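# Put the sieve basket onto the juicer's drive spindle

## Task

Place the sieve basket so it sits seated on the drive spindle inside the juicer's white bowl ring; at the end no gripper may be touching the basket, and the juicer must be upright with nothing touching it.

## Robot and tools

Robot: two arms with parallel grippers, left_arm (on the +y side) and right_arm. These names do not match image left and right. Calibrated base roots in the scene frame: left_arm at (-0.004, +0.262, 0) m, quat_wxyz (+0.999, 0, 0, -0.032); right_arm at (+0.003, -0.339, 0) m, quat_wxyz (+1.000, 0, 0, -0.011). A camera stand is fixed behind the arms.

Frames: the scene frame has its origin at table-top height, halfway between the nominal bases, with +z up and +x pointing out over the table. Every hand pose, hand target, velocity and wrist-camera pose is given in that arm's own base frame. The table and the fixed cameras use the scene frame. On a gripper, the fingers extend along its +z axis and separate along its y axis. end_effector_position is the point between the pads, roughly 1 cm short of the fingertips. Reported poses can be off by a few centimetres, and more at long reach.

execute_actions(actions, cameras): actions is a list of actions. Each action is up to 15 rows, and each row is one 1/30 s control step. If an action has fewer rows, its final row repeats until 15 steps are done. Each row holds 16 numbers, always for both arms: left_arm x, y, z, qw, qx, qy, qz, opening, then the same eight for right_arm. x, y, z are an absolute target position in metres and the quaternion is an absolute target orientation, w first, both in that arm's base frame. opening runs from -1 (closed) to +1 (fully open, 0.094 m). If any target lies more than 0.6 m from that gripper's current position along any of its axes, the action is rejected for both arms. If the first action fails this check against the latest reported state, the whole call is rejected. To hold an orientation, repeat one fixed quaternion in every row rather than copying a drifted reading. To keep an arm parked, resend the exact pose from the last result before it stopped, plus the opening you want. Images come back only when actions is empty or when cameras names them.

move(target, speed, blend, opening_speed, grip_force, blocking, cameras): drives each gripper in a straight line from its Hand target to an absolute pose. target is a single 16-number row laid out as above, or a list of up to 15 such rows, with no 0.6 m check. speed is in m/s, from 0.002 to 4.3, default 0.25; rotation is capped at twice that value in rad/s. Give one value, or one per target. blend is a corner radius in metres for lists; 0 stops at each point. opening_speed is the rate on the -1..1 scale per second, at least 0.2; use it to close gently. grip_force is a per-pad limit from 10 to 50 N, one value or one per arm. It persists, and lower values close slowly. blocking=false returns after about 0.5 s while the motion continues, and a new move replaces it. A move lasts at most 10 s. Its result adds a move: line giving the outcome (done, off_target, moving, held, fault) and any limits (paced = pose clipped, held = steps withheld). Moves do not avoid obstacles. Faster moves lag and overshoot more and hit harder. Do not route a path close to the arm's own base.

wait(seconds): 0 to 10 s, holds the last commands and returns early if a running move finishes. stop(cameras): brakes a running move. zoom_image(camera, region): region is [x0, y0, x1, y1] in pixels of that camera's newest image, at most 504 by 504. read_manual(section): licence texts only. finished_scene(scene): ends the current scene and cannot be undone. Call nothing else after it in that reply.

Cameras (all 896x504): cam_head_left and cam_head_right are fixed, in the scene frame. cam_left_wrist and cam_right_wrist ride on the hands. Calibration can be off by a few millimetres or degrees.

Results: per arm, end_effector_position and end_effector_quat_wxyz, Hand target (where the arm is being sent now), Tool commands, grip_measured (measured opening on the -1..1 scale, reading up to about 2.5 mm wide when empty), grip_effort_nm (motor effort, negative means closing; not a pad force), joint positions, torques, velocities and motor temperatures. Each step, the controller limits the commanded orientation to within 40 degrees of the current one, so a large turn needs several actions. Friction and load can leave a gripper a few centimetres off target with nothing touching it. Once the pads touch a part, the squeeze grows as you command lower openings and then jumps to the force limit. To let go, command an opening well above grip_measured.

Avoid: dropping the basket or releasing it while it moves; knocking or tipping the juicer, or leaving a hand on it; anything leaving or being set down off the table; hard hits on fixed or heavy objects; contact or pinching between the two arms or grippers. Also avoid long holds with an outstretched arm or pushing against an unreachable pose. These heat the motors: MOTOR HOT appears at 85 °C, and at 100 °C the arm drops (OVER-TEMPERATURE FAULT). Loose objects may occasionally get bumped by outside pushes.

Each tool is called after "Request:" as name([rows], argument=value, ...), one row to a line, values as JSON.

## Session

Request:
execute_actions(actions=[])

Scene clock: 0.00 s.
left_arm: end_effector_position=(+0.7481, -0.2787, +0.1870) grip_measured=+1.000 grip_effort_nm=n/a end_effector_quat_wxyz=(+0.345, +0.356, +0.835, -0.240) | right_arm: end_effector_position=(+0.3975, -0.4955, +0.1654) grip_measured=+1.000 grip_effort_nm=n/a end_effector_quat_wxyz=(+0.594, +0.704, +0.187, -0.343)
Joint positions: left_arm=[-0.24 2.107 1.936 -0.698 0.56 0.356 0.094] | right_arm=[-0.636 1.915 1.108 0.643 1.194 0.94 0.094]
Joint velocities: within noise
Joint torques (N m): no reading
Motor temperatures (°C): left_arm=[26 32 26 26 24 26 27] | right_arm=[28 29 26 23 27 25 25]
Heat: left arm: hottest shoulder 32 °C; right arm: hottest shoulder 29 °C.
Hand target: left_arm +0.7551, -0.2804, +0.2049; +0.361, +0.358, +0.828, -0.237 | right_arm +0.4026, -0.4992, +0.1758; +0.601, +0.702, +0.178, -0.337
Tool commands: left_gripper/opening=+1.0 right_gripper/opening=+1.0
camera_calibration:
cam_left_wrist: T_world_to_cam=[[-0.7627, -0.625525, 0.164341, 0.369743], [-0.645991, 0.724469, -0.240498, 0.76328], [0.0313776, -0.289591, -0.956636, 0.192367], [0, 0, 0, 1]] pos_world=[0.769039, -0.265982, 0.306828]
cam_right_wrist: T_world_to_cam=[[-0.679634, 0.177572, -0.711734, 0.487286], [0.722365, 0.330807, -0.607252, 0.026668], [0.127616, -0.926841, -0.353099, -0.334841], [0, 0, 0, 1]] pos_world=[0.354643, -0.405695, 0.244781]

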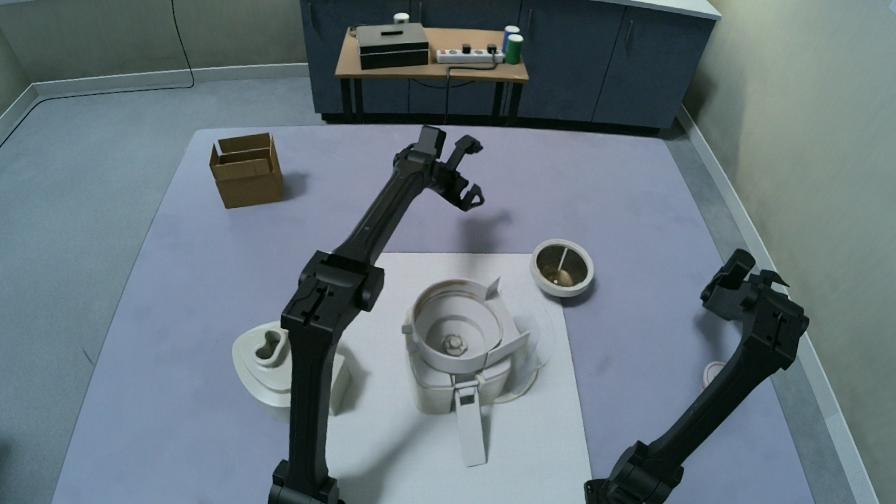

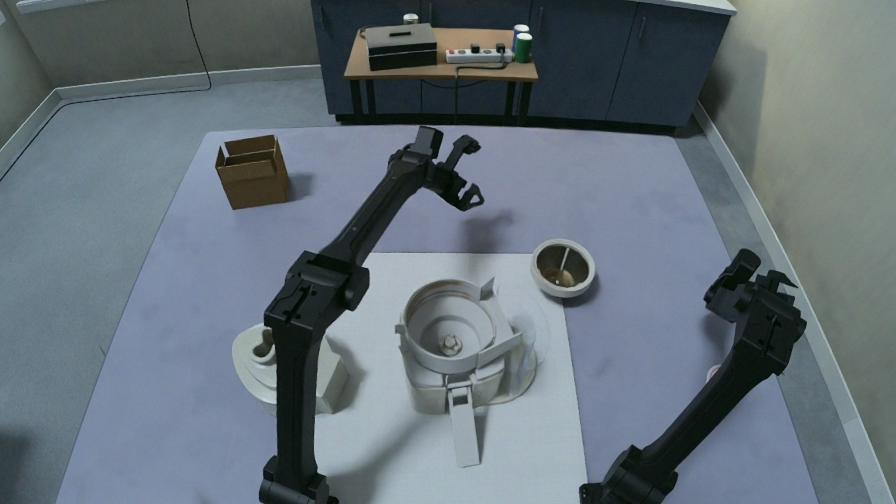

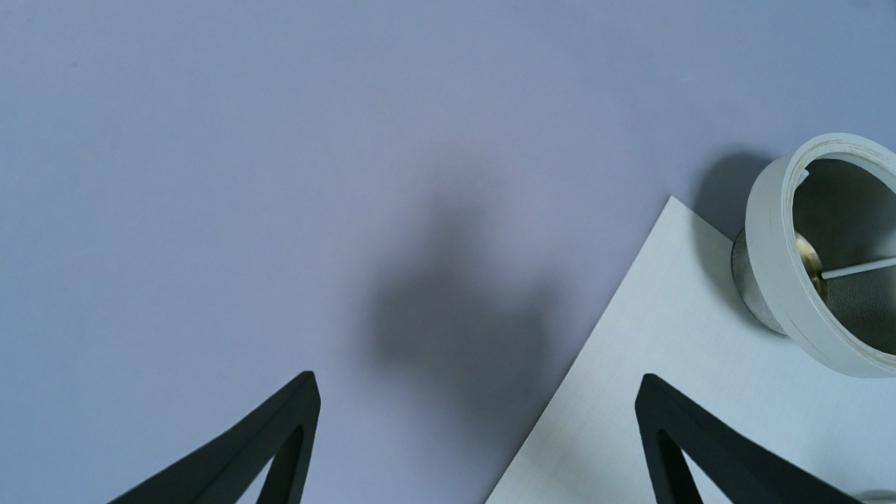

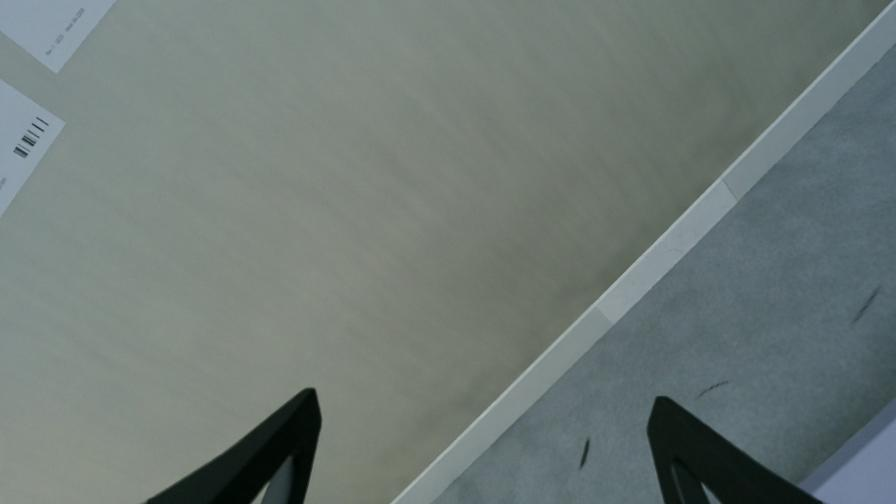

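Request:
zoom_image(camera="cam_head_right", region=[500, 210, 630, 320])

Request:
zoom_image(camera="cam_head_left", region=[380, 260, 580, 480])

Request:
zoom_image(camera="cam_left_wrist", region=[660, 100, 896, 400])

Scaled by 3.877 from the camera's 896x504 image, which has a finer 1280x720 frame.

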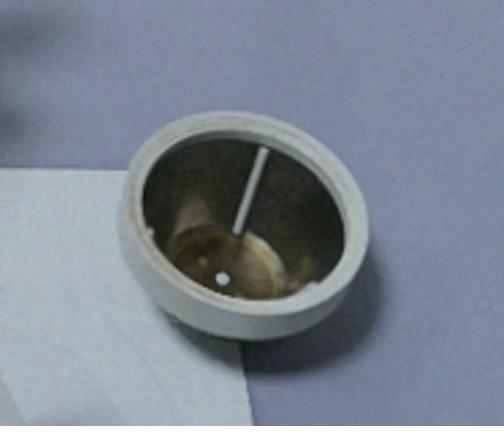

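Scaled by 2.291 from the camera's 896x504 image, which has a finer 1280x720 frame.

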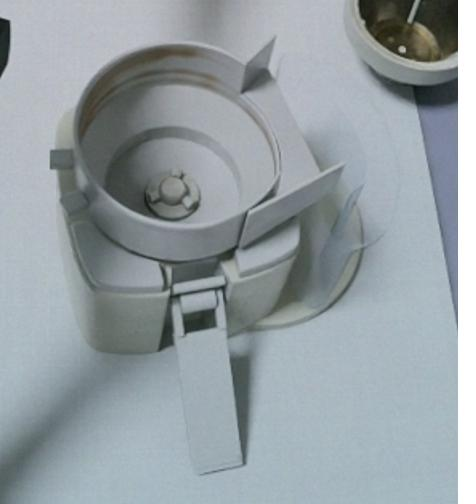

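Scaled by 1.680 from the camera's 896x504 image, which has a finer 1280x720 frame.

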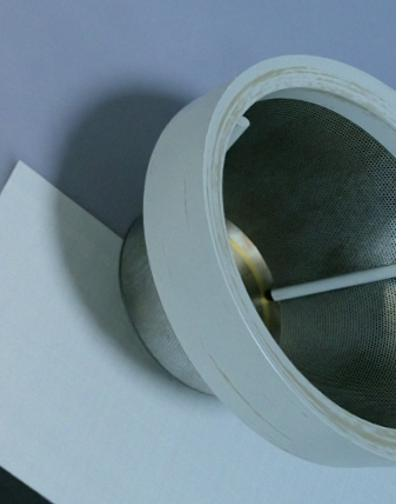

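Request:
move([
  [0.68,-0.15,0.33,0.361,0.358,0.828,-0.237,1,0.40,-0.25,0.3,0,1,0,0,1],
  [0.35,0.25,0.3,0,1,0,0,1,0.45,0.075,0.3,0,1,0,0,1],
], blend=0.05, speed=0.5, cameras=["cam_head_left","cam_head_right","cam_right_wrist"])

Scene clock: 45.13 s.
left_arm: end_effector_position=(+0.3498, +0.2522, +0.2978) grip_measured=+1.000 grip_effort_nm=0.02 end_effector_quat_wxyz=(-0.358, +0.722, +0.589, +0.059) | right_arm: end_effector_position=(+0.4391, +0.0733, +0.2832) grip_measured=+1.000 grip_effort_nm=0.00 end_effector_quat_wxyz=(-0.244, +0.845, +0.470, +0.074)
Joint positions: left_arm=[0.354 1.505 1.469 -1.687 -0.729 2.069 0.094] | right_arm=[-0.022 1.558 1.553 -1.696 -0.5 2.071 0.094]
Joint torques (N m): left_arm=[1.03 -12.57 9.32 -0.18 -0.52 0.13] | right_arm=[-0.38 -11.34 13.76 -0.24 -0.38 0.04]
Motor temperatures (°C): left_arm=[26 42 36 26 24 26 27] | right_arm=[28 32 33 23 27 25 25]
Heat: left arm: hottest shoulder 42 °C; right arm: hottest elbow 33 °C.
Hand target: left_arm +0.3502, +0.2494, +0.2997; -0.360, +0.727, +0.582, +0.058 | right_arm +0.4491, +0.0743, +0.2996; -0.237, +0.846, +0.470, +0.087
Off the commanded pose: left_arm 0.003 m, 87 deg; orientation clipped | right_arm 0.020 m, 65 deg; orientation clipped.
joint sent to its limit (left arm) — joint 4 (wrist pitch), lower limit; joint 6 (wrist roll), upper limit. The joint targets are off in orientation, not in position.
joint sent to its limit (right arm) — joint 4 (wrist pitch), lower limit; joint 6 (wrist roll), upper limit. The joint targets are off in orientation, not in position.
move: off_target (left_arm, right_arm); limits=paced
camera_calibration:
cam_right_wrist: T_world_to_cam=[[-0.832394, 0.465248, 0.301105, 0.257585], [0.515456, 0.450427, 0.728986, -0.416431], [0.203534, 0.76201, -0.614748, 0.145613], [0, 0, 0, 1]] pos_world=[0.399427, -0.0432275, 0.315527]
Images, in order (width x height): cam_head_left 896x504, cam_head_right 896x504, cam_right_wrist 896x504.

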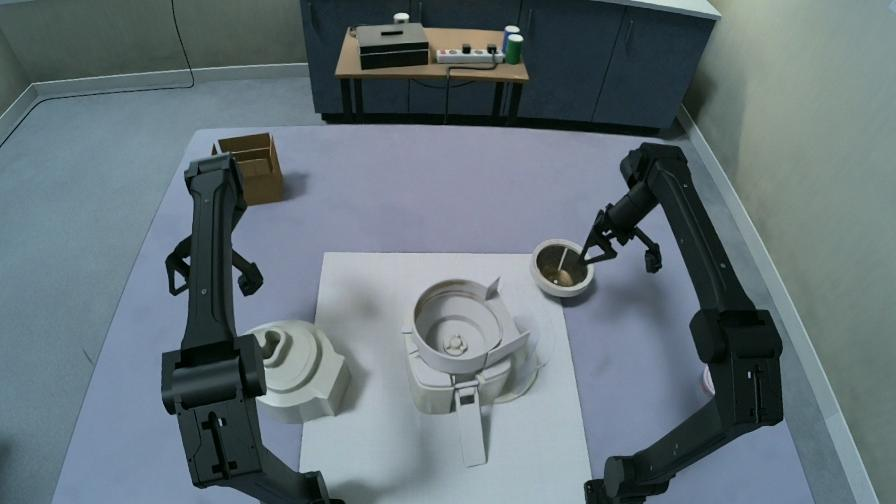

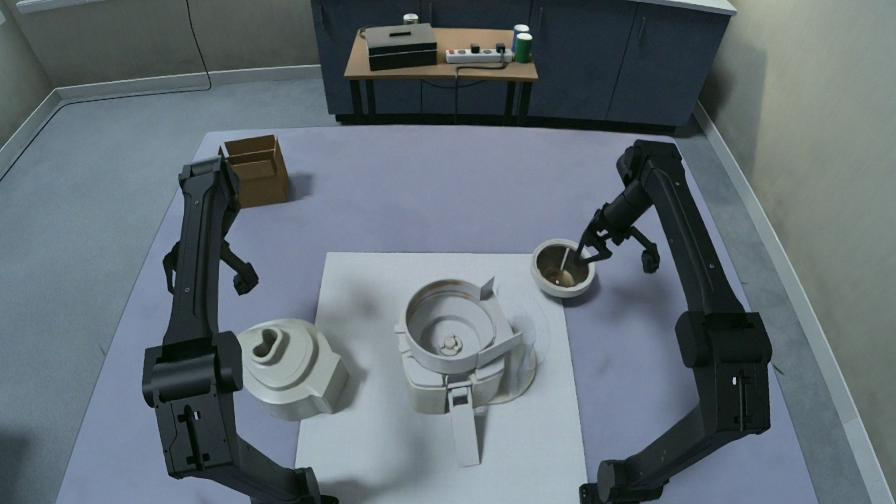

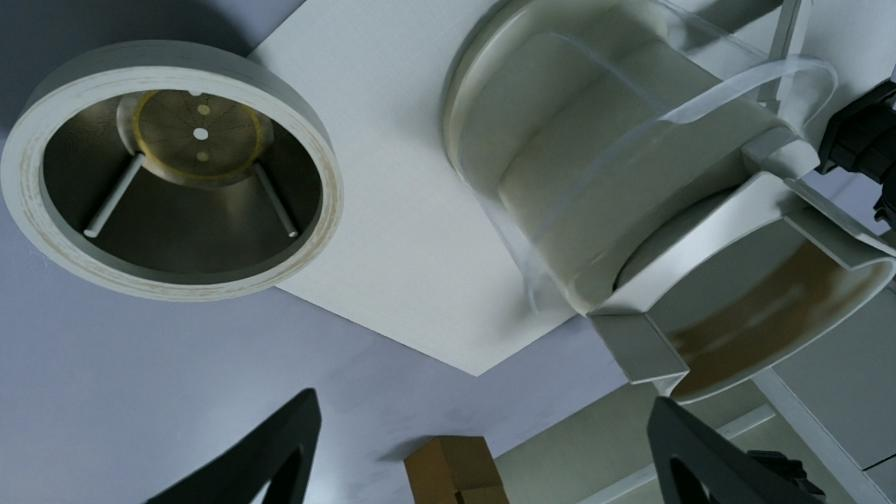

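Request:
move(target=[0.35,0.25,0.3,0,0,1,0,1,0.56,0.07,0.29,0,0,1,0,1], speed=0.8, cameras=["cam_right_wrist"])

Scene clock: 62.77 s.
left_arm: end_effector_position=(+0.3432, +0.2450, +0.2836) grip_measured=+1.000 grip_effort_nm=0.01 end_effector_quat_wxyz=(-0.021, +0.005, +1.000, -0.016) | right_arm: end_effector_position=(+0.5470, +0.0648, +0.2710) grip_measured=+1.000 grip_effort_nm=-0.02 end_effector_quat_wxyz=(-0.014, +0.009, +1.000, -0.003)
Joint positions: left_arm=[0.621 1.475 1.52 -1.668 0.001 0.632 0.094] | right_arm=[0.12 1.811 1.907 -1.696 0.003 0.138 0.094]
Joint torques (N m): left_arm=[2.02 -13.45 12.21 0.58 0.07 -0.13] | right_arm=[-0.03 -14.62 15.17 0.23 -0.09 -0.21]
Motor temperatures (°C): left_arm=[26 40 36 26 24 26 27] | right_arm=[28 32 38 23 27 25 25]
Heat: left arm: hottest shoulder 40 °C; right arm: hottest elbow 38 °C.
Hand target: left_arm +0.3495, +0.2497, +0.3000; +0.000, +0.000, +1.000, +0.000 | right_arm +0.5587, +0.0698, +0.2896; +0.007, +0.000, +1.000, +0.001
Off the commanded pose: left_arm 0.018 m, 3 deg | right_arm 0.024 m, 2 deg.
joint sent to its limit (right arm) — joint 4 (wrist pitch), lower limit. The joint targets still meet the commanded pose.
move: off_target (left_arm, right_arm)
camera_calibration:
cam_right_wrist: T_world_to_cam=[[-0.0226896, -0.998874, -0.041671, 0.0998485], [-0.868448, -0.000956011, 0.49578, 0.390176], [-0.495262, 0.0474381, -0.867448, 0.619574], [0, 0, 0, 1]] pos_world=[0.647964, 0.0707177, 0.348168]
Images, in order (width x height): cam_right_wrist 896x504.

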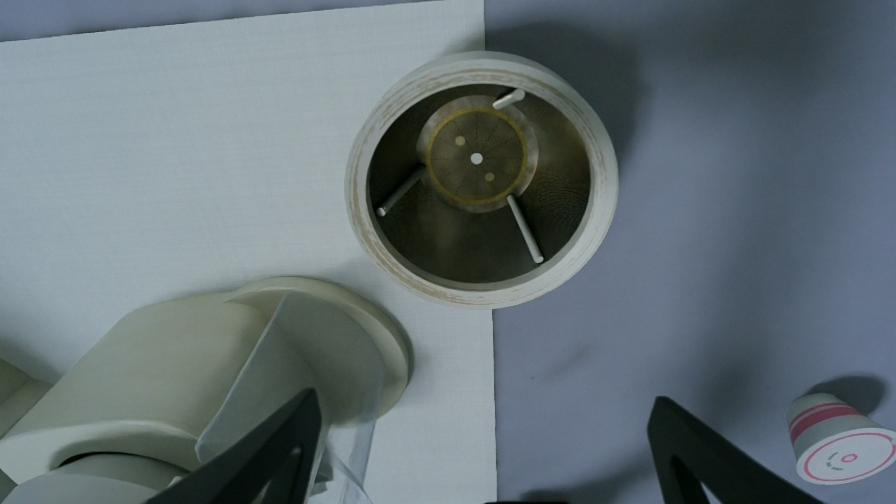

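Request:
move(target=[0.35,0.25,0.3,0,0,1,0,1,0.556,-0.003,0.145,0,0,1,0,0.6], speed=0.4, cameras=["cam_right_wrist","cam_head_left"])

Scene clock: 84.20 s.
left_arm: end_effector_position=(+0.3432, +0.2450, +0.2836) grip_measured=+1.000 grip_effort_nm=0.01 end_effector_quat_wxyz=(-0.021, +0.005, +1.000, -0.016) | right_arm: end_effector_position=(+0.5546, -0.0071, +0.1440) grip_measured=+0.602 grip_effort_nm=-0.08 end_effector_quat_wxyz=(-0.007, +0.009, +1.000, -0.001)
Joint positions: left_arm=[0.621 1.475 1.52 -1.668 0.001 0.632 0.094] | right_arm=[-0.011 1.834 1.606 -1.357 0.003 0.008 0.075]
Joint torques (N m): left_arm=[1.26 -13.57 12.19 0.46 0.05 -0.2] | right_arm=[-0.79 -16.21 8.69 1.33 -0.09 -0.18]
Heat: left arm: hottest shoulder 39 °C; right arm: hottest elbow 40 °C.
Hand target: left_arm +0.3495, +0.2497, +0.3000; +0.000, +0.000, +1.000, +0.000 | right_arm +0.5560, -0.0031, +0.1450; +0.000, +0.000, +1.000, +0.000
Off the commanded pose: left_arm 0.018 m, 3 deg | right_arm 0.004 m, 1 deg.
move: off_target (left_arm)
camera_calibration:
cam_right_wrist: T_world_to_cam=[[-0.0232359, -0.998674, -0.0459326, 0.0238487], [-0.875618, -0.00184212, 0.483, 0.465479], [-0.482445, 0.0514424, -0.874415, 0.510549], [0, 0, 0, 1]] pos_world=[0.654448, -0.00158935, 0.222701]
Images, in order (width x height): cam_head_left 896x504, cam_right_wrist 896x504.

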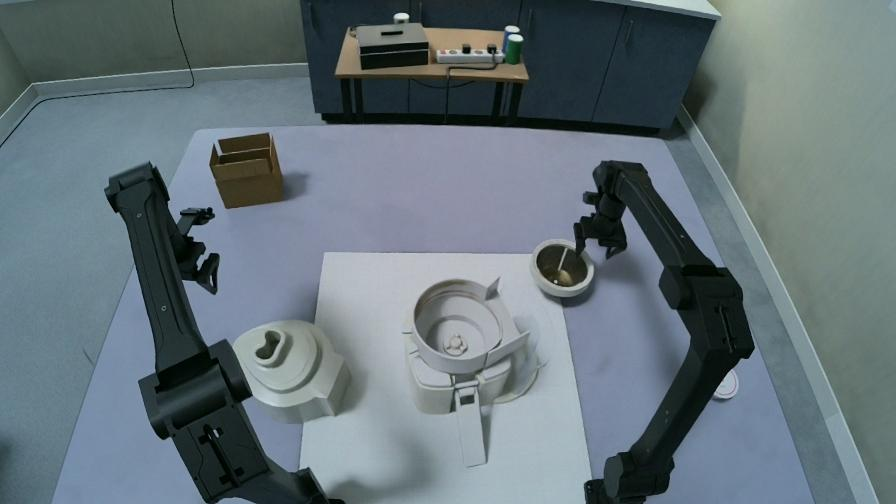

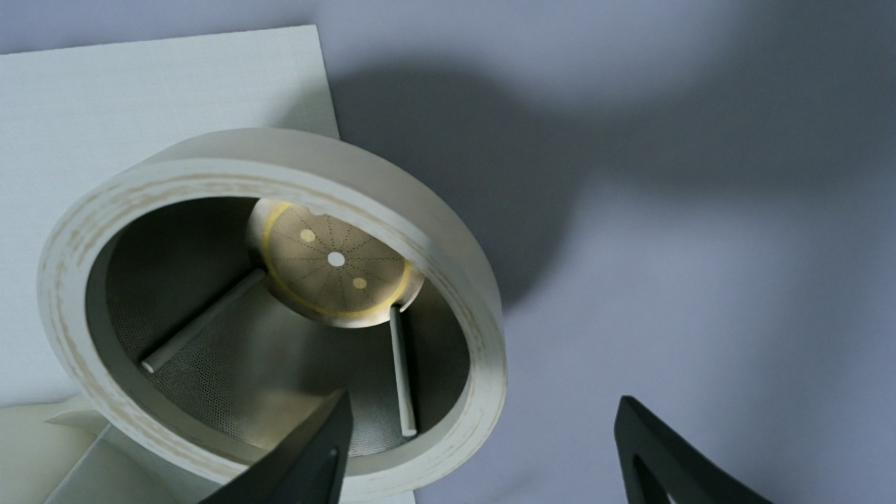

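Request:
move([
  [0.35,0.25,0.3,0,0,1,0,1,0.555,0.0,0.092,0,0,1,0,0.6],
], speed=0.15, cameras=["cam_right_wrist","cam_head_left"])

Request:
zoom_image(camera="cam_head_left", region=[510, 200, 660, 320])

Scene clock: 94.63 s.
left_arm: end_effector_position=(+0.3432, +0.2450, +0.2836) grip_measured=+1.000 grip_effort_nm=0.01 end_effector_quat_wxyz=(-0.021, +0.005, +1.000, -0.016) | right_arm: end_effector_position=(+0.5551, -0.0067, +0.0996) grip_measured=+0.602 grip_effort_nm=-0.08 end_effector_quat_wxyz=(+0.002, +0.009, +1.000, -0.001)
Joint positions: left_arm=[0.621 1.475 1.52 -1.668 0.001 0.632 0.094] | right_arm=[-0.01 1.858 1.519 -1.229 0.003 0.007 0.075]
Joint torques (N m): left_arm=[1.61 -13.27 12.23 0.44 0.05 -0.17] | right_arm=[0.44 -15.21 8.12 1.26 -0.07 -0.14]
Heat: left arm: hottest shoulder 38 °C; right arm: hottest elbow 38 °C.
Hand target: left_arm +0.3495, +0.2497, +0.3000; +0.000, +0.000, +1.000, +0.000 | right_arm +0.5548, +0.0000, +0.0920; +0.000, +0.000, +1.000, +0.000
Off the commanded pose: left_arm 0.018 m, 3 deg | right_arm 0.010 m, 1 deg.
move: off_target (left_arm)
camera_calibration:
cam_right_wrist: T_world_to_cam=[[-0.0208786, -0.998717, -0.0461426, 0.0209684], [-0.883784, -0.00314132, 0.467885, 0.493425], [-0.46743, 0.0505489, -0.882584, 0.464462], [0, 0, 0, 1]] pos_world=[0.653622, -0.000986559, 0.180029]
Images, in order (width x height): cam_head_left 896x504, cam_right_wrist 896x504.

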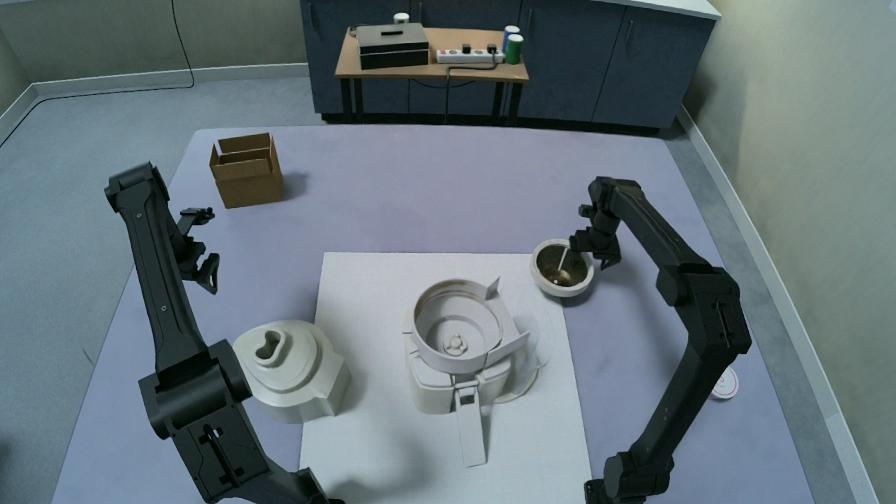

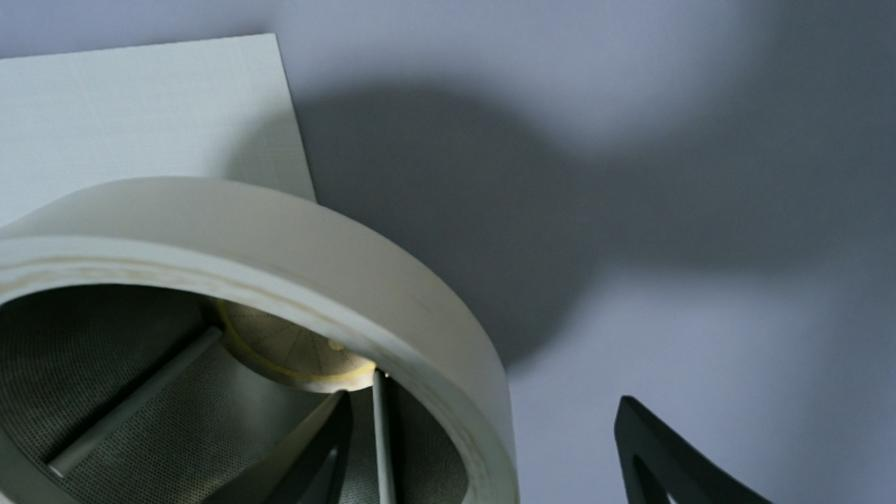

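Scaled by 3.360 from the camera's 896x504 image, which has a finer 1280x720 frame.

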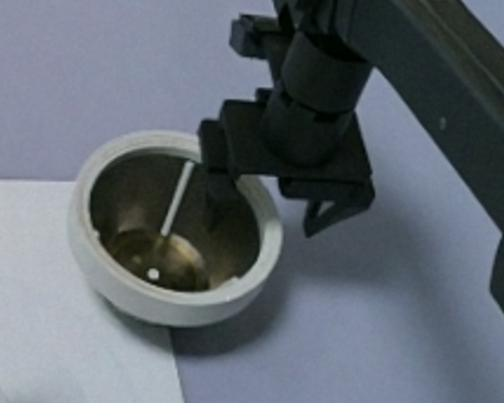

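Request:
move([
  [0.35,0.25,0.3,0,0,1,0,1,0.555,0.002,0.076,0,0,1,0,0.6],
  [0.35,0.25,0.3,0,0,1,0,1,0.555,0.002,0.076,0,0,1,0,-0.9],
], speed=0.12, opening_speed=0.8, cameras=["cam_right_wrist","cam_head_left"])

Request:
zoom_image(camera="cam_head_left", region=[510, 200, 660, 320])

Scene clock: 104.30 s.
left_arm: end_effector_position=(+0.3432, +0.2450, +0.2836) grip_measured=+1.000 grip_effort_nm=0.00 end_effector_quat_wxyz=(-0.021, +0.005, +1.000, -0.016) | right_arm: end_effector_position=(+0.5568, -0.0009, +0.0929) grip_measured=-0.637 grip_effort_nm=-1.01 end_effector_quat_wxyz=(+0.011, +0.004, +1.000, +0.005)
Joint positions: left_arm=[0.621 1.475 1.52 -1.668 0.001 0.632 0.094] | right_arm=[-0.004 1.857 1.499 -1.191 -0.01 0.003 0.017]
Joint torques (N m): left_arm=[1.32 -13.16 12.15 0.46 0.01 -0.16] | right_arm=[0.5 -13.51 8.08 1.28 0.39 -0.04]
Heat: left arm: hottest shoulder 38 °C; right arm: hottest elbow 38 °C.
Hand target: left_arm +0.3495, +0.2497, +0.3000; +0.000, +0.000, +1.000, +0.000 | right_arm +0.5546, +0.0020, +0.0763; +0.000, +0.000, +1.000, +0.000
Off the commanded pose: left_arm 0.018 m, 3 deg | right_arm 0.017 m, 1 deg.
move: off_target (left_arm, right_arm); target 2's new opening was sent with right_arm's hand 0.013 m and 1 deg from that target
camera_calibration:
cam_right_wrist: T_world_to_cam=[[-0.0095067, -0.998247, -0.0584135, 0.021153], [-0.892122, -0.0179204, 0.451439, 0.504156], [-0.451695, 0.0564037, -0.890388, 0.450977], [0, 0, 0, 1]] pos_world=[0.653674, 0.00471381, 0.175184]
Images, in order (width x height): cam_head_left 896x504, cam_right_wrist 896x504.

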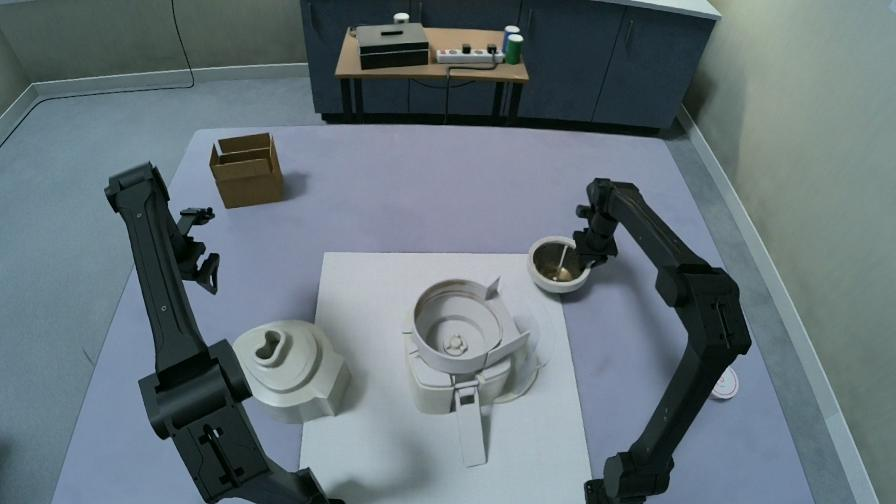

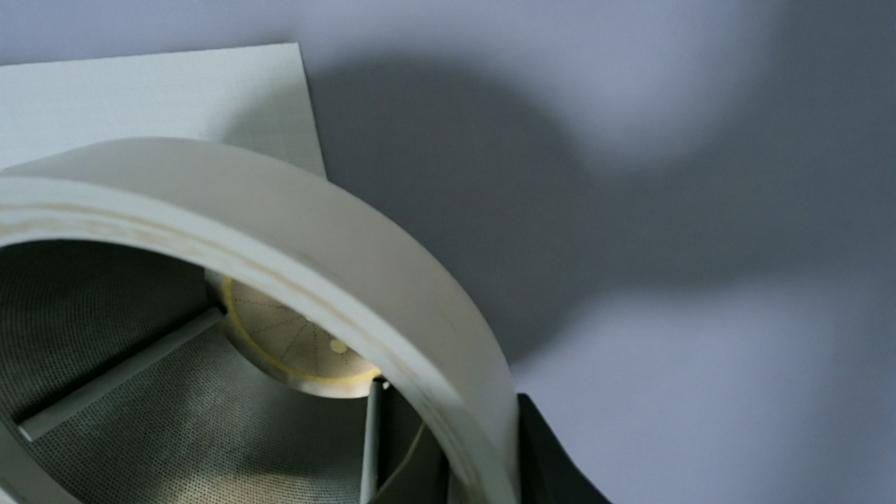

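Scaled by 3.360 from the camera's 896x504 image, which has a finer 1280x720 frame.

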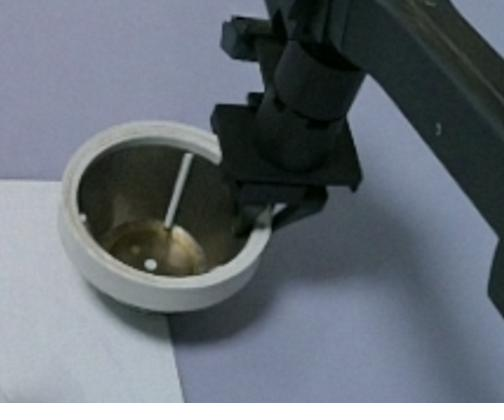

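Request:
move([
  [0.35,0.25,0.3,0,0,1,0,1,0.545,0.0,0.36,0,0,1,0,-0.9],
], speed=0.2, cameras=["cam_right_wrist","cam_head_left","cam_head_right"])

Scene clock: 110.00 s.
left_arm: end_effector_position=(+0.3432, +0.2450, +0.2836) grip_measured=+1.000 grip_effort_nm=0.00 end_effector_quat_wxyz=(-0.021, +0.005, +1.000, -0.016) | right_arm: end_effector_position=(+0.5364, -0.0027, +0.3253) grip_measured=-0.661 grip_effort_nm=-1.03 end_effector_quat_wxyz=(+0.039, +0.004, +0.999, +0.000)
Joint positions: left_arm=[0.621 1.475 1.52 -1.668 0.001 0.632 0.094] | right_arm=[-0.004 1.714 1.917 -1.696 0.001 0.003 0.016]
Joint torques (N m): left_arm=[1.73 -12.92 12.25 0.66 0.03 -0.12] | right_arm=[0.21 -14.97 15.68 0.35 0 -0.08]
Heat: left arm: hottest elbow 39 °C; right arm: hottest elbow 38 °C.
Hand target: left_arm +0.3495, +0.2497, +0.3000; +0.000, +0.000, +1.000, +0.000 | right_arm +0.5427, +0.0000, +0.3588; +0.074, +0.000, +0.997, +0.000
Off the commanded pose: left_arm 0.018 m, 3 deg | right_arm 0.036 m, 4 deg.
joint sent to its limit (right arm) — joint 4 (wrist pitch), lower limit. The joint targets are off in orientation, not in position.
move: off_target (left_arm, right_arm)
camera_calibration:
cam_right_wrist: T_world_to_cam=[[-0.00706109, -0.998802, -0.0484172, 0.0283499], [-0.916056, -0.0129548, 0.400841, 0.410302], [-0.400989, 0.0471832, -0.914867, 0.629535], [0, 0, 0, 1]] pos_world=[0.628496, 0.0039278, 0.412847]
Images, in order (width x height): cam_head_left 896x504, cam_head_right 896x504, cam_right_wrist 896x504.

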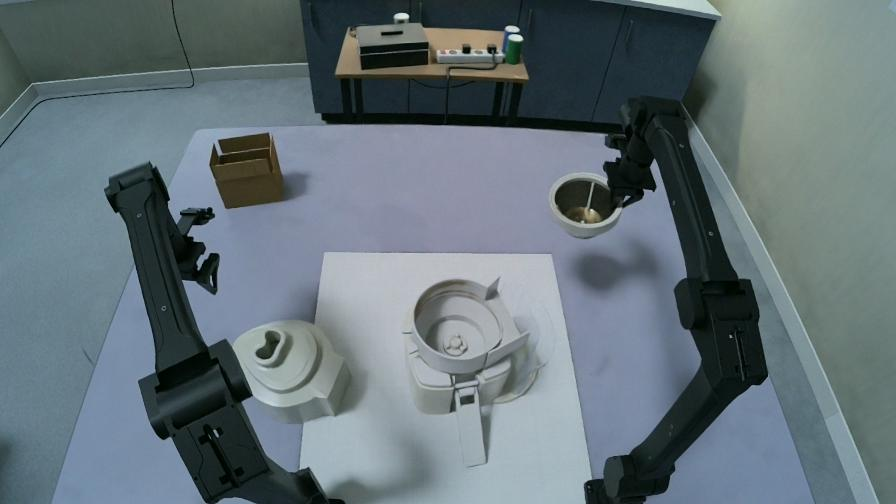

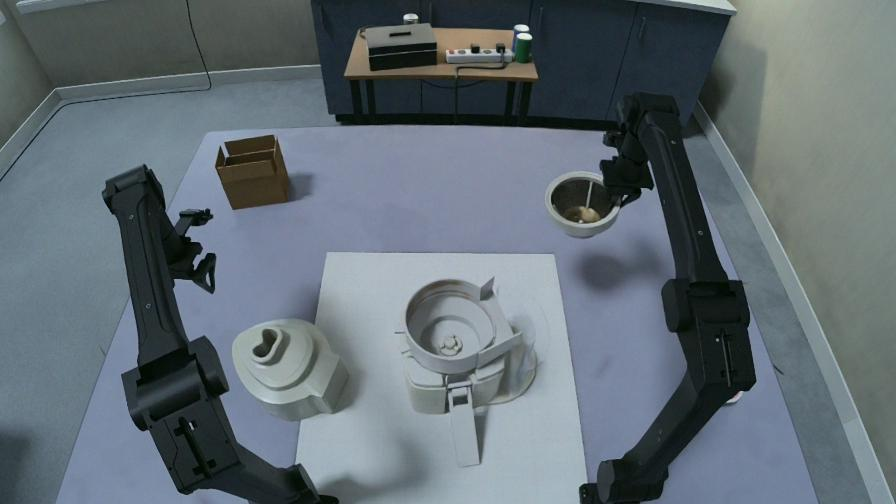

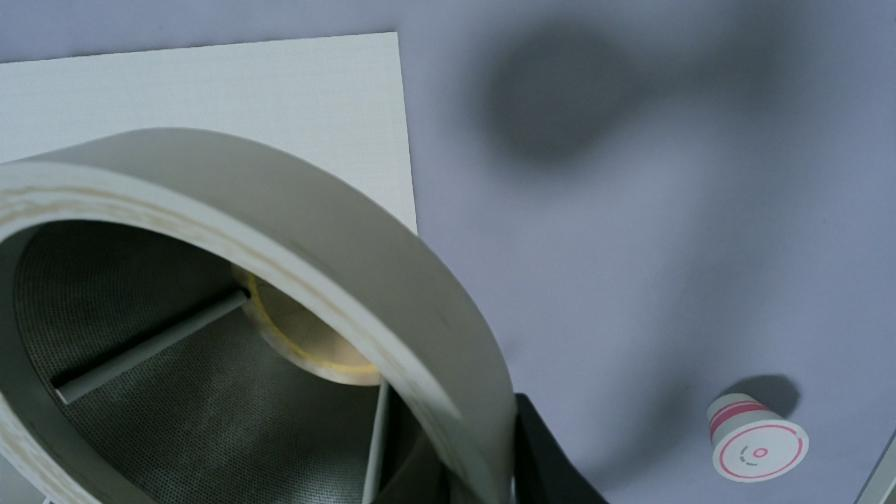

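Request:
move([
  [0.35,0.25,0.3,0,0,1,0,1,0.558,0.0,0.12,0,0,1,0,-0.9],
  [0.35,0.25,0.3,0,0,1,0,1,0.557,0.001,0.072,0,0,1,0,-0.9],
  [0.35,0.25,0.3,0,0,1,0,1,0.557,0.001,0.074,0,0,1,0,0.3],
  [0.35,0.25,0.3,0,0,1,0,1,0.552,0.003,0.078,0.2164,0,0.9763,0,0.3],
  [0.35,0.25,0.3,0,0,1,0,1,0.552,0.003,0.078,0.2164,0,0.9763,0,-0.9],
], speed=[0.25,0.06,0.1,0.15,0.1], opening_speed=1.2, cameras=["cam_right_wrist","cam_head_left"])

Request:
zoom_image(camera="cam_head_left", region=[510, 200, 660, 320])

Scene clock: 142.40 s.
left_arm: end_effector_position=(+0.3432, +0.2450, +0.2836) grip_measured=+1.000 grip_effort_nm=0.00 end_effector_quat_wxyz=(-0.021, +0.005, +1.000, -0.016) | right_arm: end_effector_position=(+0.5557, +0.0026, +0.0935) grip_measured=-0.636 grip_effort_nm=-1.02 end_effector_quat_wxyz=(+0.228, +0.002, +0.974, +0.002)
Joint positions: left_arm=[0.621 1.475 1.52 -1.668 0.001 0.632 0.094] | right_arm=[0.005 1.634 1.118 -0.596 -0.001 0.009 0.017]
Joint torques (N m): left_arm=[2.26 -13.04 12.21 0.7 0.03 -0.14] | right_arm=[-0.56 -11.11 7.92 1.98 0.19 -0.09]
Motor temperatures (°C): left_arm=[26 38 40 26 24 26 27] | right_arm=[28 34 44 23 26 25 26]
Heat: left arm: hottest elbow 40 °C; right arm: hottest elbow 44 °C.
Hand target: left_arm +0.3495, +0.2497, +0.3000; +0.000, +0.000, +1.000, +0.000 | right_arm +0.5516, +0.0029, +0.0782; +0.216, +0.000, +0.976, +0.000
Off the commanded pose: left_arm 0.018 m, 3 deg | right_arm 0.016 m, 1 deg.
move: off_target (left_arm, right_arm); target 3's new opening was sent with right_arm's hand 0.026 m and 2 deg from that target
camera_calibration:
cam_right_wrist: T_world_to_cam=[[0.015901, -0.998622, -0.0500187, 0.0098905], [-0.99938, -0.0174442, 0.0305693, 0.602032], [-0.0313997, 0.0495016, -0.99828, 0.227306], [0, 0, 0, 1]] pos_world=[0.608639, 0.00912684, 0.209006]
Images, in order (width x height): cam_head_left 896x504, cam_right_wrist 896x504.

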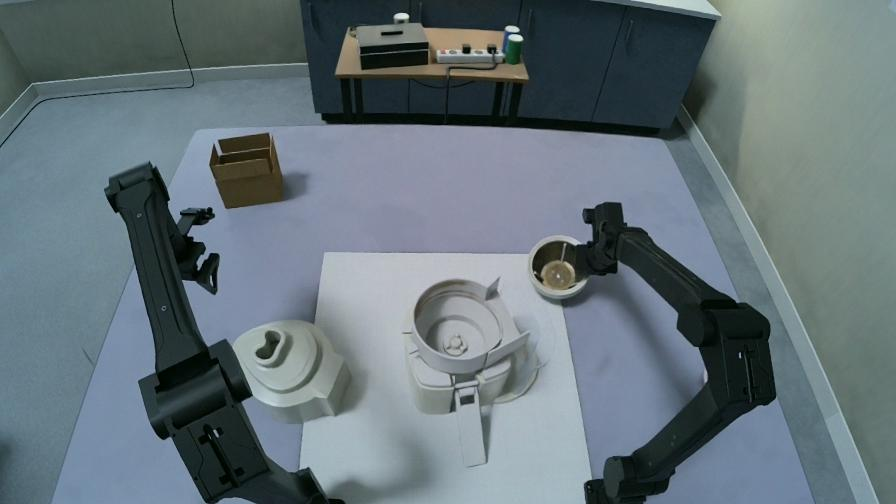

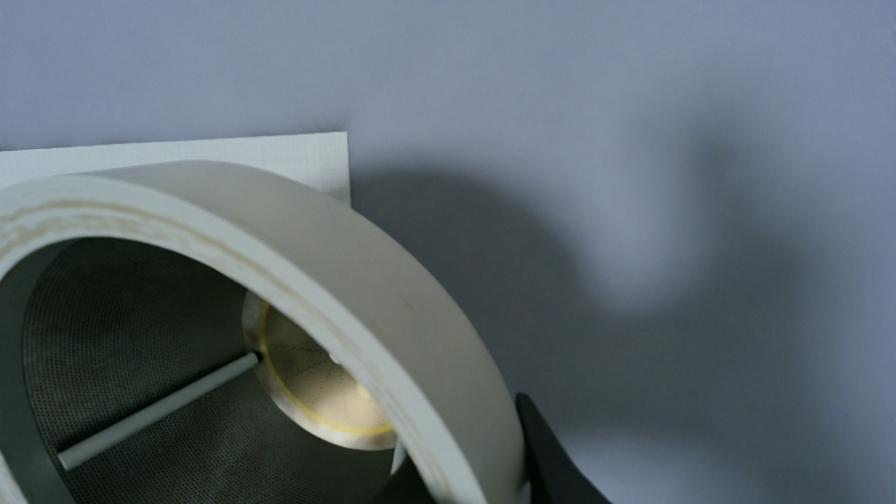

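Scaled by 3.360 from the camera's 896x504 image, which has a finer 1280x720 frame.

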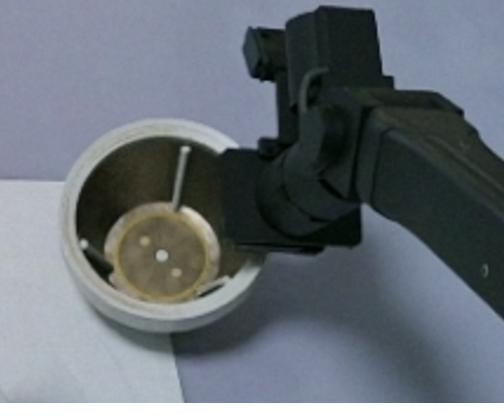

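Request:
move([
  [0.35,0.25,0.3,0,0,1,0,1,0.557,0.003,0.082,0,0,1,0,-0.9],
  [0.35,0.25,0.3,0,0,1,0,1,0.557,0.003,0.082,0,0,1,0,0.6],
], speed=[0.15,0.1], opening_speed=1.2, cameras=["cam_right_wrist","cam_head_left"])

Request:
zoom_image(camera="cam_head_left", region=[510, 200, 660, 320])

Scene clock: 166.37 s.
left_arm: end_effector_position=(+0.3432, +0.2450, +0.2836) grip_measured=+1.000 grip_effort_nm=0.00 end_effector_quat_wxyz=(-0.021, +0.005, +1.000, -0.016) | right_arm: end_effector_position=(+0.5458, +0.0027, +0.0717) grip_measured=+0.598 grip_effort_nm=0.09 end_effector_quat_wxyz=(-0.009, +0.003, +1.000, +0.001)
Joint positions: left_arm=[0.621 1.475 1.52 -1.668 0.001 0.632 0.094] | right_arm=[0.005 1.875 1.465 -1.18 -0.002 0.011 0.075]
Joint torques (N m): left_arm=[1.85 -12.45 11.96 0.59 0.03 -0.12] | right_arm=[-0.62 -14.97 11.81 0.21 0.08 -0.09]
Heat: left arm: hottest elbow 41 °C; right arm: hottest elbow 40 °C.
Hand target: left_arm +0.3495, +0.2497, +0.3000; +0.000, +0.000, +1.000, +0.000 | right_arm +0.5567, +0.0029, +0.0821; +0.000, +0.000, +1.000, +0.000
Off the commanded pose: left_arm 0.018 m, 3 deg | right_arm 0.015 m, 1 deg.
move: off_target (left_arm, right_arm); target 2's new opening was sent with right_arm's hand 0.011 m and 1 deg from that target
camera_calibration:
cam_right_wrist: T_world_to_cam=[[-0.00977335, -0.998698, -0.0500735, 0.0230336], [-0.873488, -0.0158489, 0.486588, 0.491324], [-0.486748, 0.0484942, -0.872196, 0.44465], [0, 0, 0, 1]] pos_world=[0.645823, 0.00922754, 0.149903]
Images, in order (width x height): cam_head_left 896x504, cam_right_wrist 896x504.

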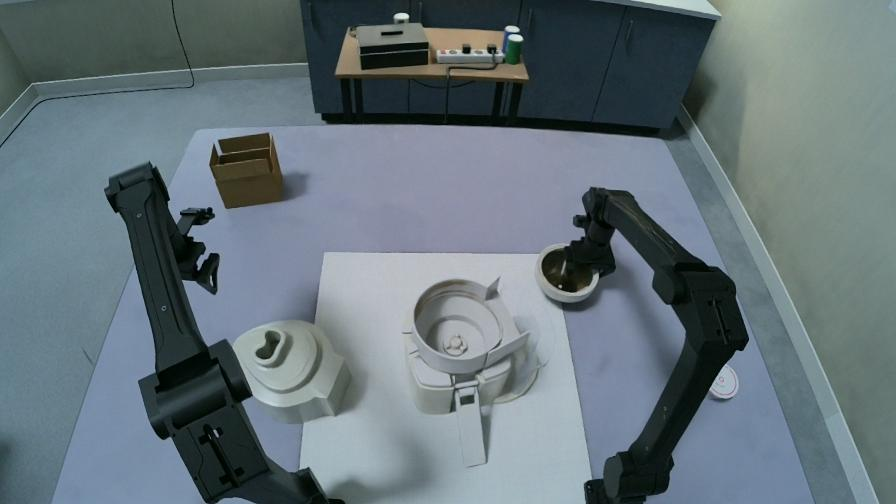

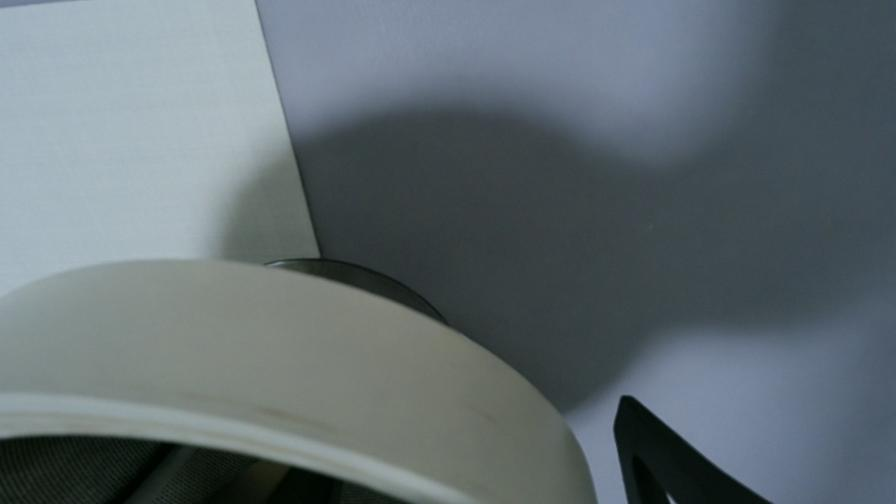

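Scaled by 3.360 from the camera's 896x504 image, which has a finer 1280x720 frame.

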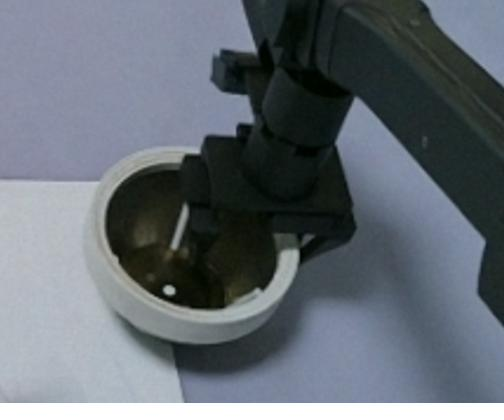

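Request:
move([
  [0.35,0.25,0.3,0,0,1,0,1,0.552,-0.008,0.125,0,0,1,0,0.6],
  [0.35,0.25,0.3,0,0,1,0,1,0.553,-0.012,0.125,0.2164,0,0.9763,0,0.6],
  [0.35,0.25,0.3,0,0,1,0,1,0.551,-0.012,0.101,0.2164,0,0.9763,0,0.6],
], speed=[0.15,0.25,0.15], cameras=["cam_right_wrist","cam_head_left"])

Request:
zoom_image(camera="cam_head_left", region=[510, 200, 660, 320])

Scene clock: 178.90 s.
left_arm: end_effector_position=(+0.3432, +0.2450, +0.2836) grip_measured=+1.000 grip_effort_nm=0.00 end_effector_quat_wxyz=(-0.021, +0.005, +1.000, -0.016) | right_arm: end_effector_position=(+0.5512, -0.0055, +0.1084) grip_measured=+0.598 grip_effort_nm=0.09 end_effector_quat_wxyz=(+0.217, +0.000, +0.976, +0.001)
Joint positions: left_arm=[0.621 1.475 1.52 -1.668 0.001 0.632 0.094] | right_arm=[-0.012 1.613 1.144 -0.665 -0.007 -0.01 0.075]
Joint torques (N m): left_arm=[2.08 -13.22 12.16 0.42 0.02 -0.18] | right_arm=[-1.08 -12.1 8.28 2.19 -0.1 -0.13]
Motor temperatures (°C): left_arm=[26 38 41 26 24 26 27] | right_arm=[28 35 39 23 26 25 26]
Heat: left arm: hottest elbow 41 °C; right arm: hottest elbow 39 °C.
Hand target: left_arm +0.3495, +0.2497, +0.3000; +0.000, +0.000, +1.000, +0.000 | right_arm +0.5508, -0.0119, +0.1010; +0.216, +0.000, +0.976, +0.000
Off the commanded pose: left_arm 0.018 m, 3 deg | right_arm 0.010 m, 0 deg.
move: off_target (left_arm)
camera_calibration:
cam_right_wrist: T_world_to_cam=[[0.0179901, -0.998683, -0.0480567, 0.00121931], [-0.998357, -0.0205582, 0.0534904, 0.593796], [-0.0544079, 0.0470154, -0.997411, 0.255045], [0, 0, 0, 1]] pos_world=[0.606675, 0.00143405, 0.222681]
Images, in order (width x height): cam_head_left 896x504, cam_right_wrist 896x504.

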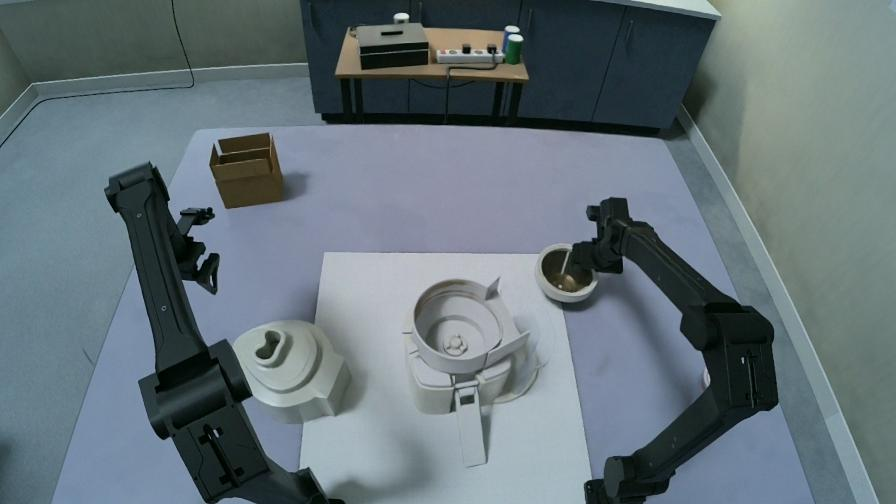

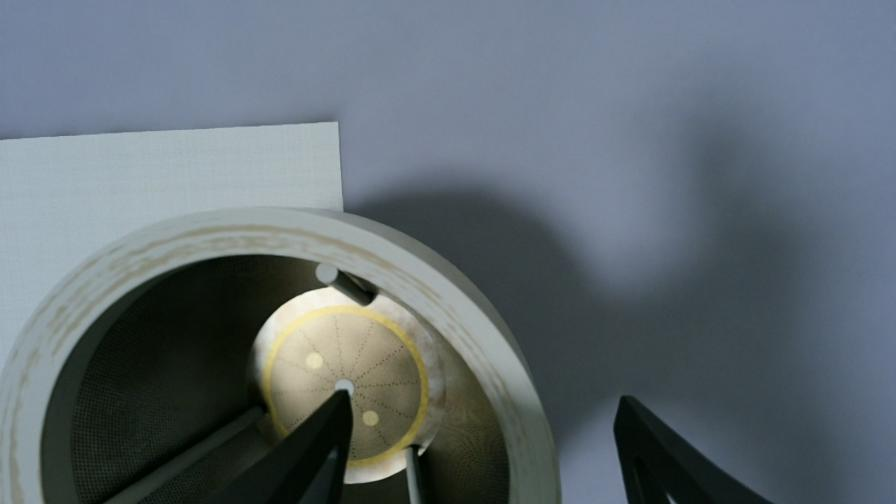

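Scaled by 3.360 from the camera's 896x504 image, which has a finer 1280x720 frame.

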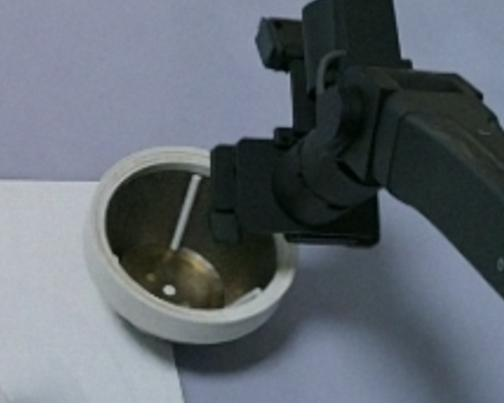

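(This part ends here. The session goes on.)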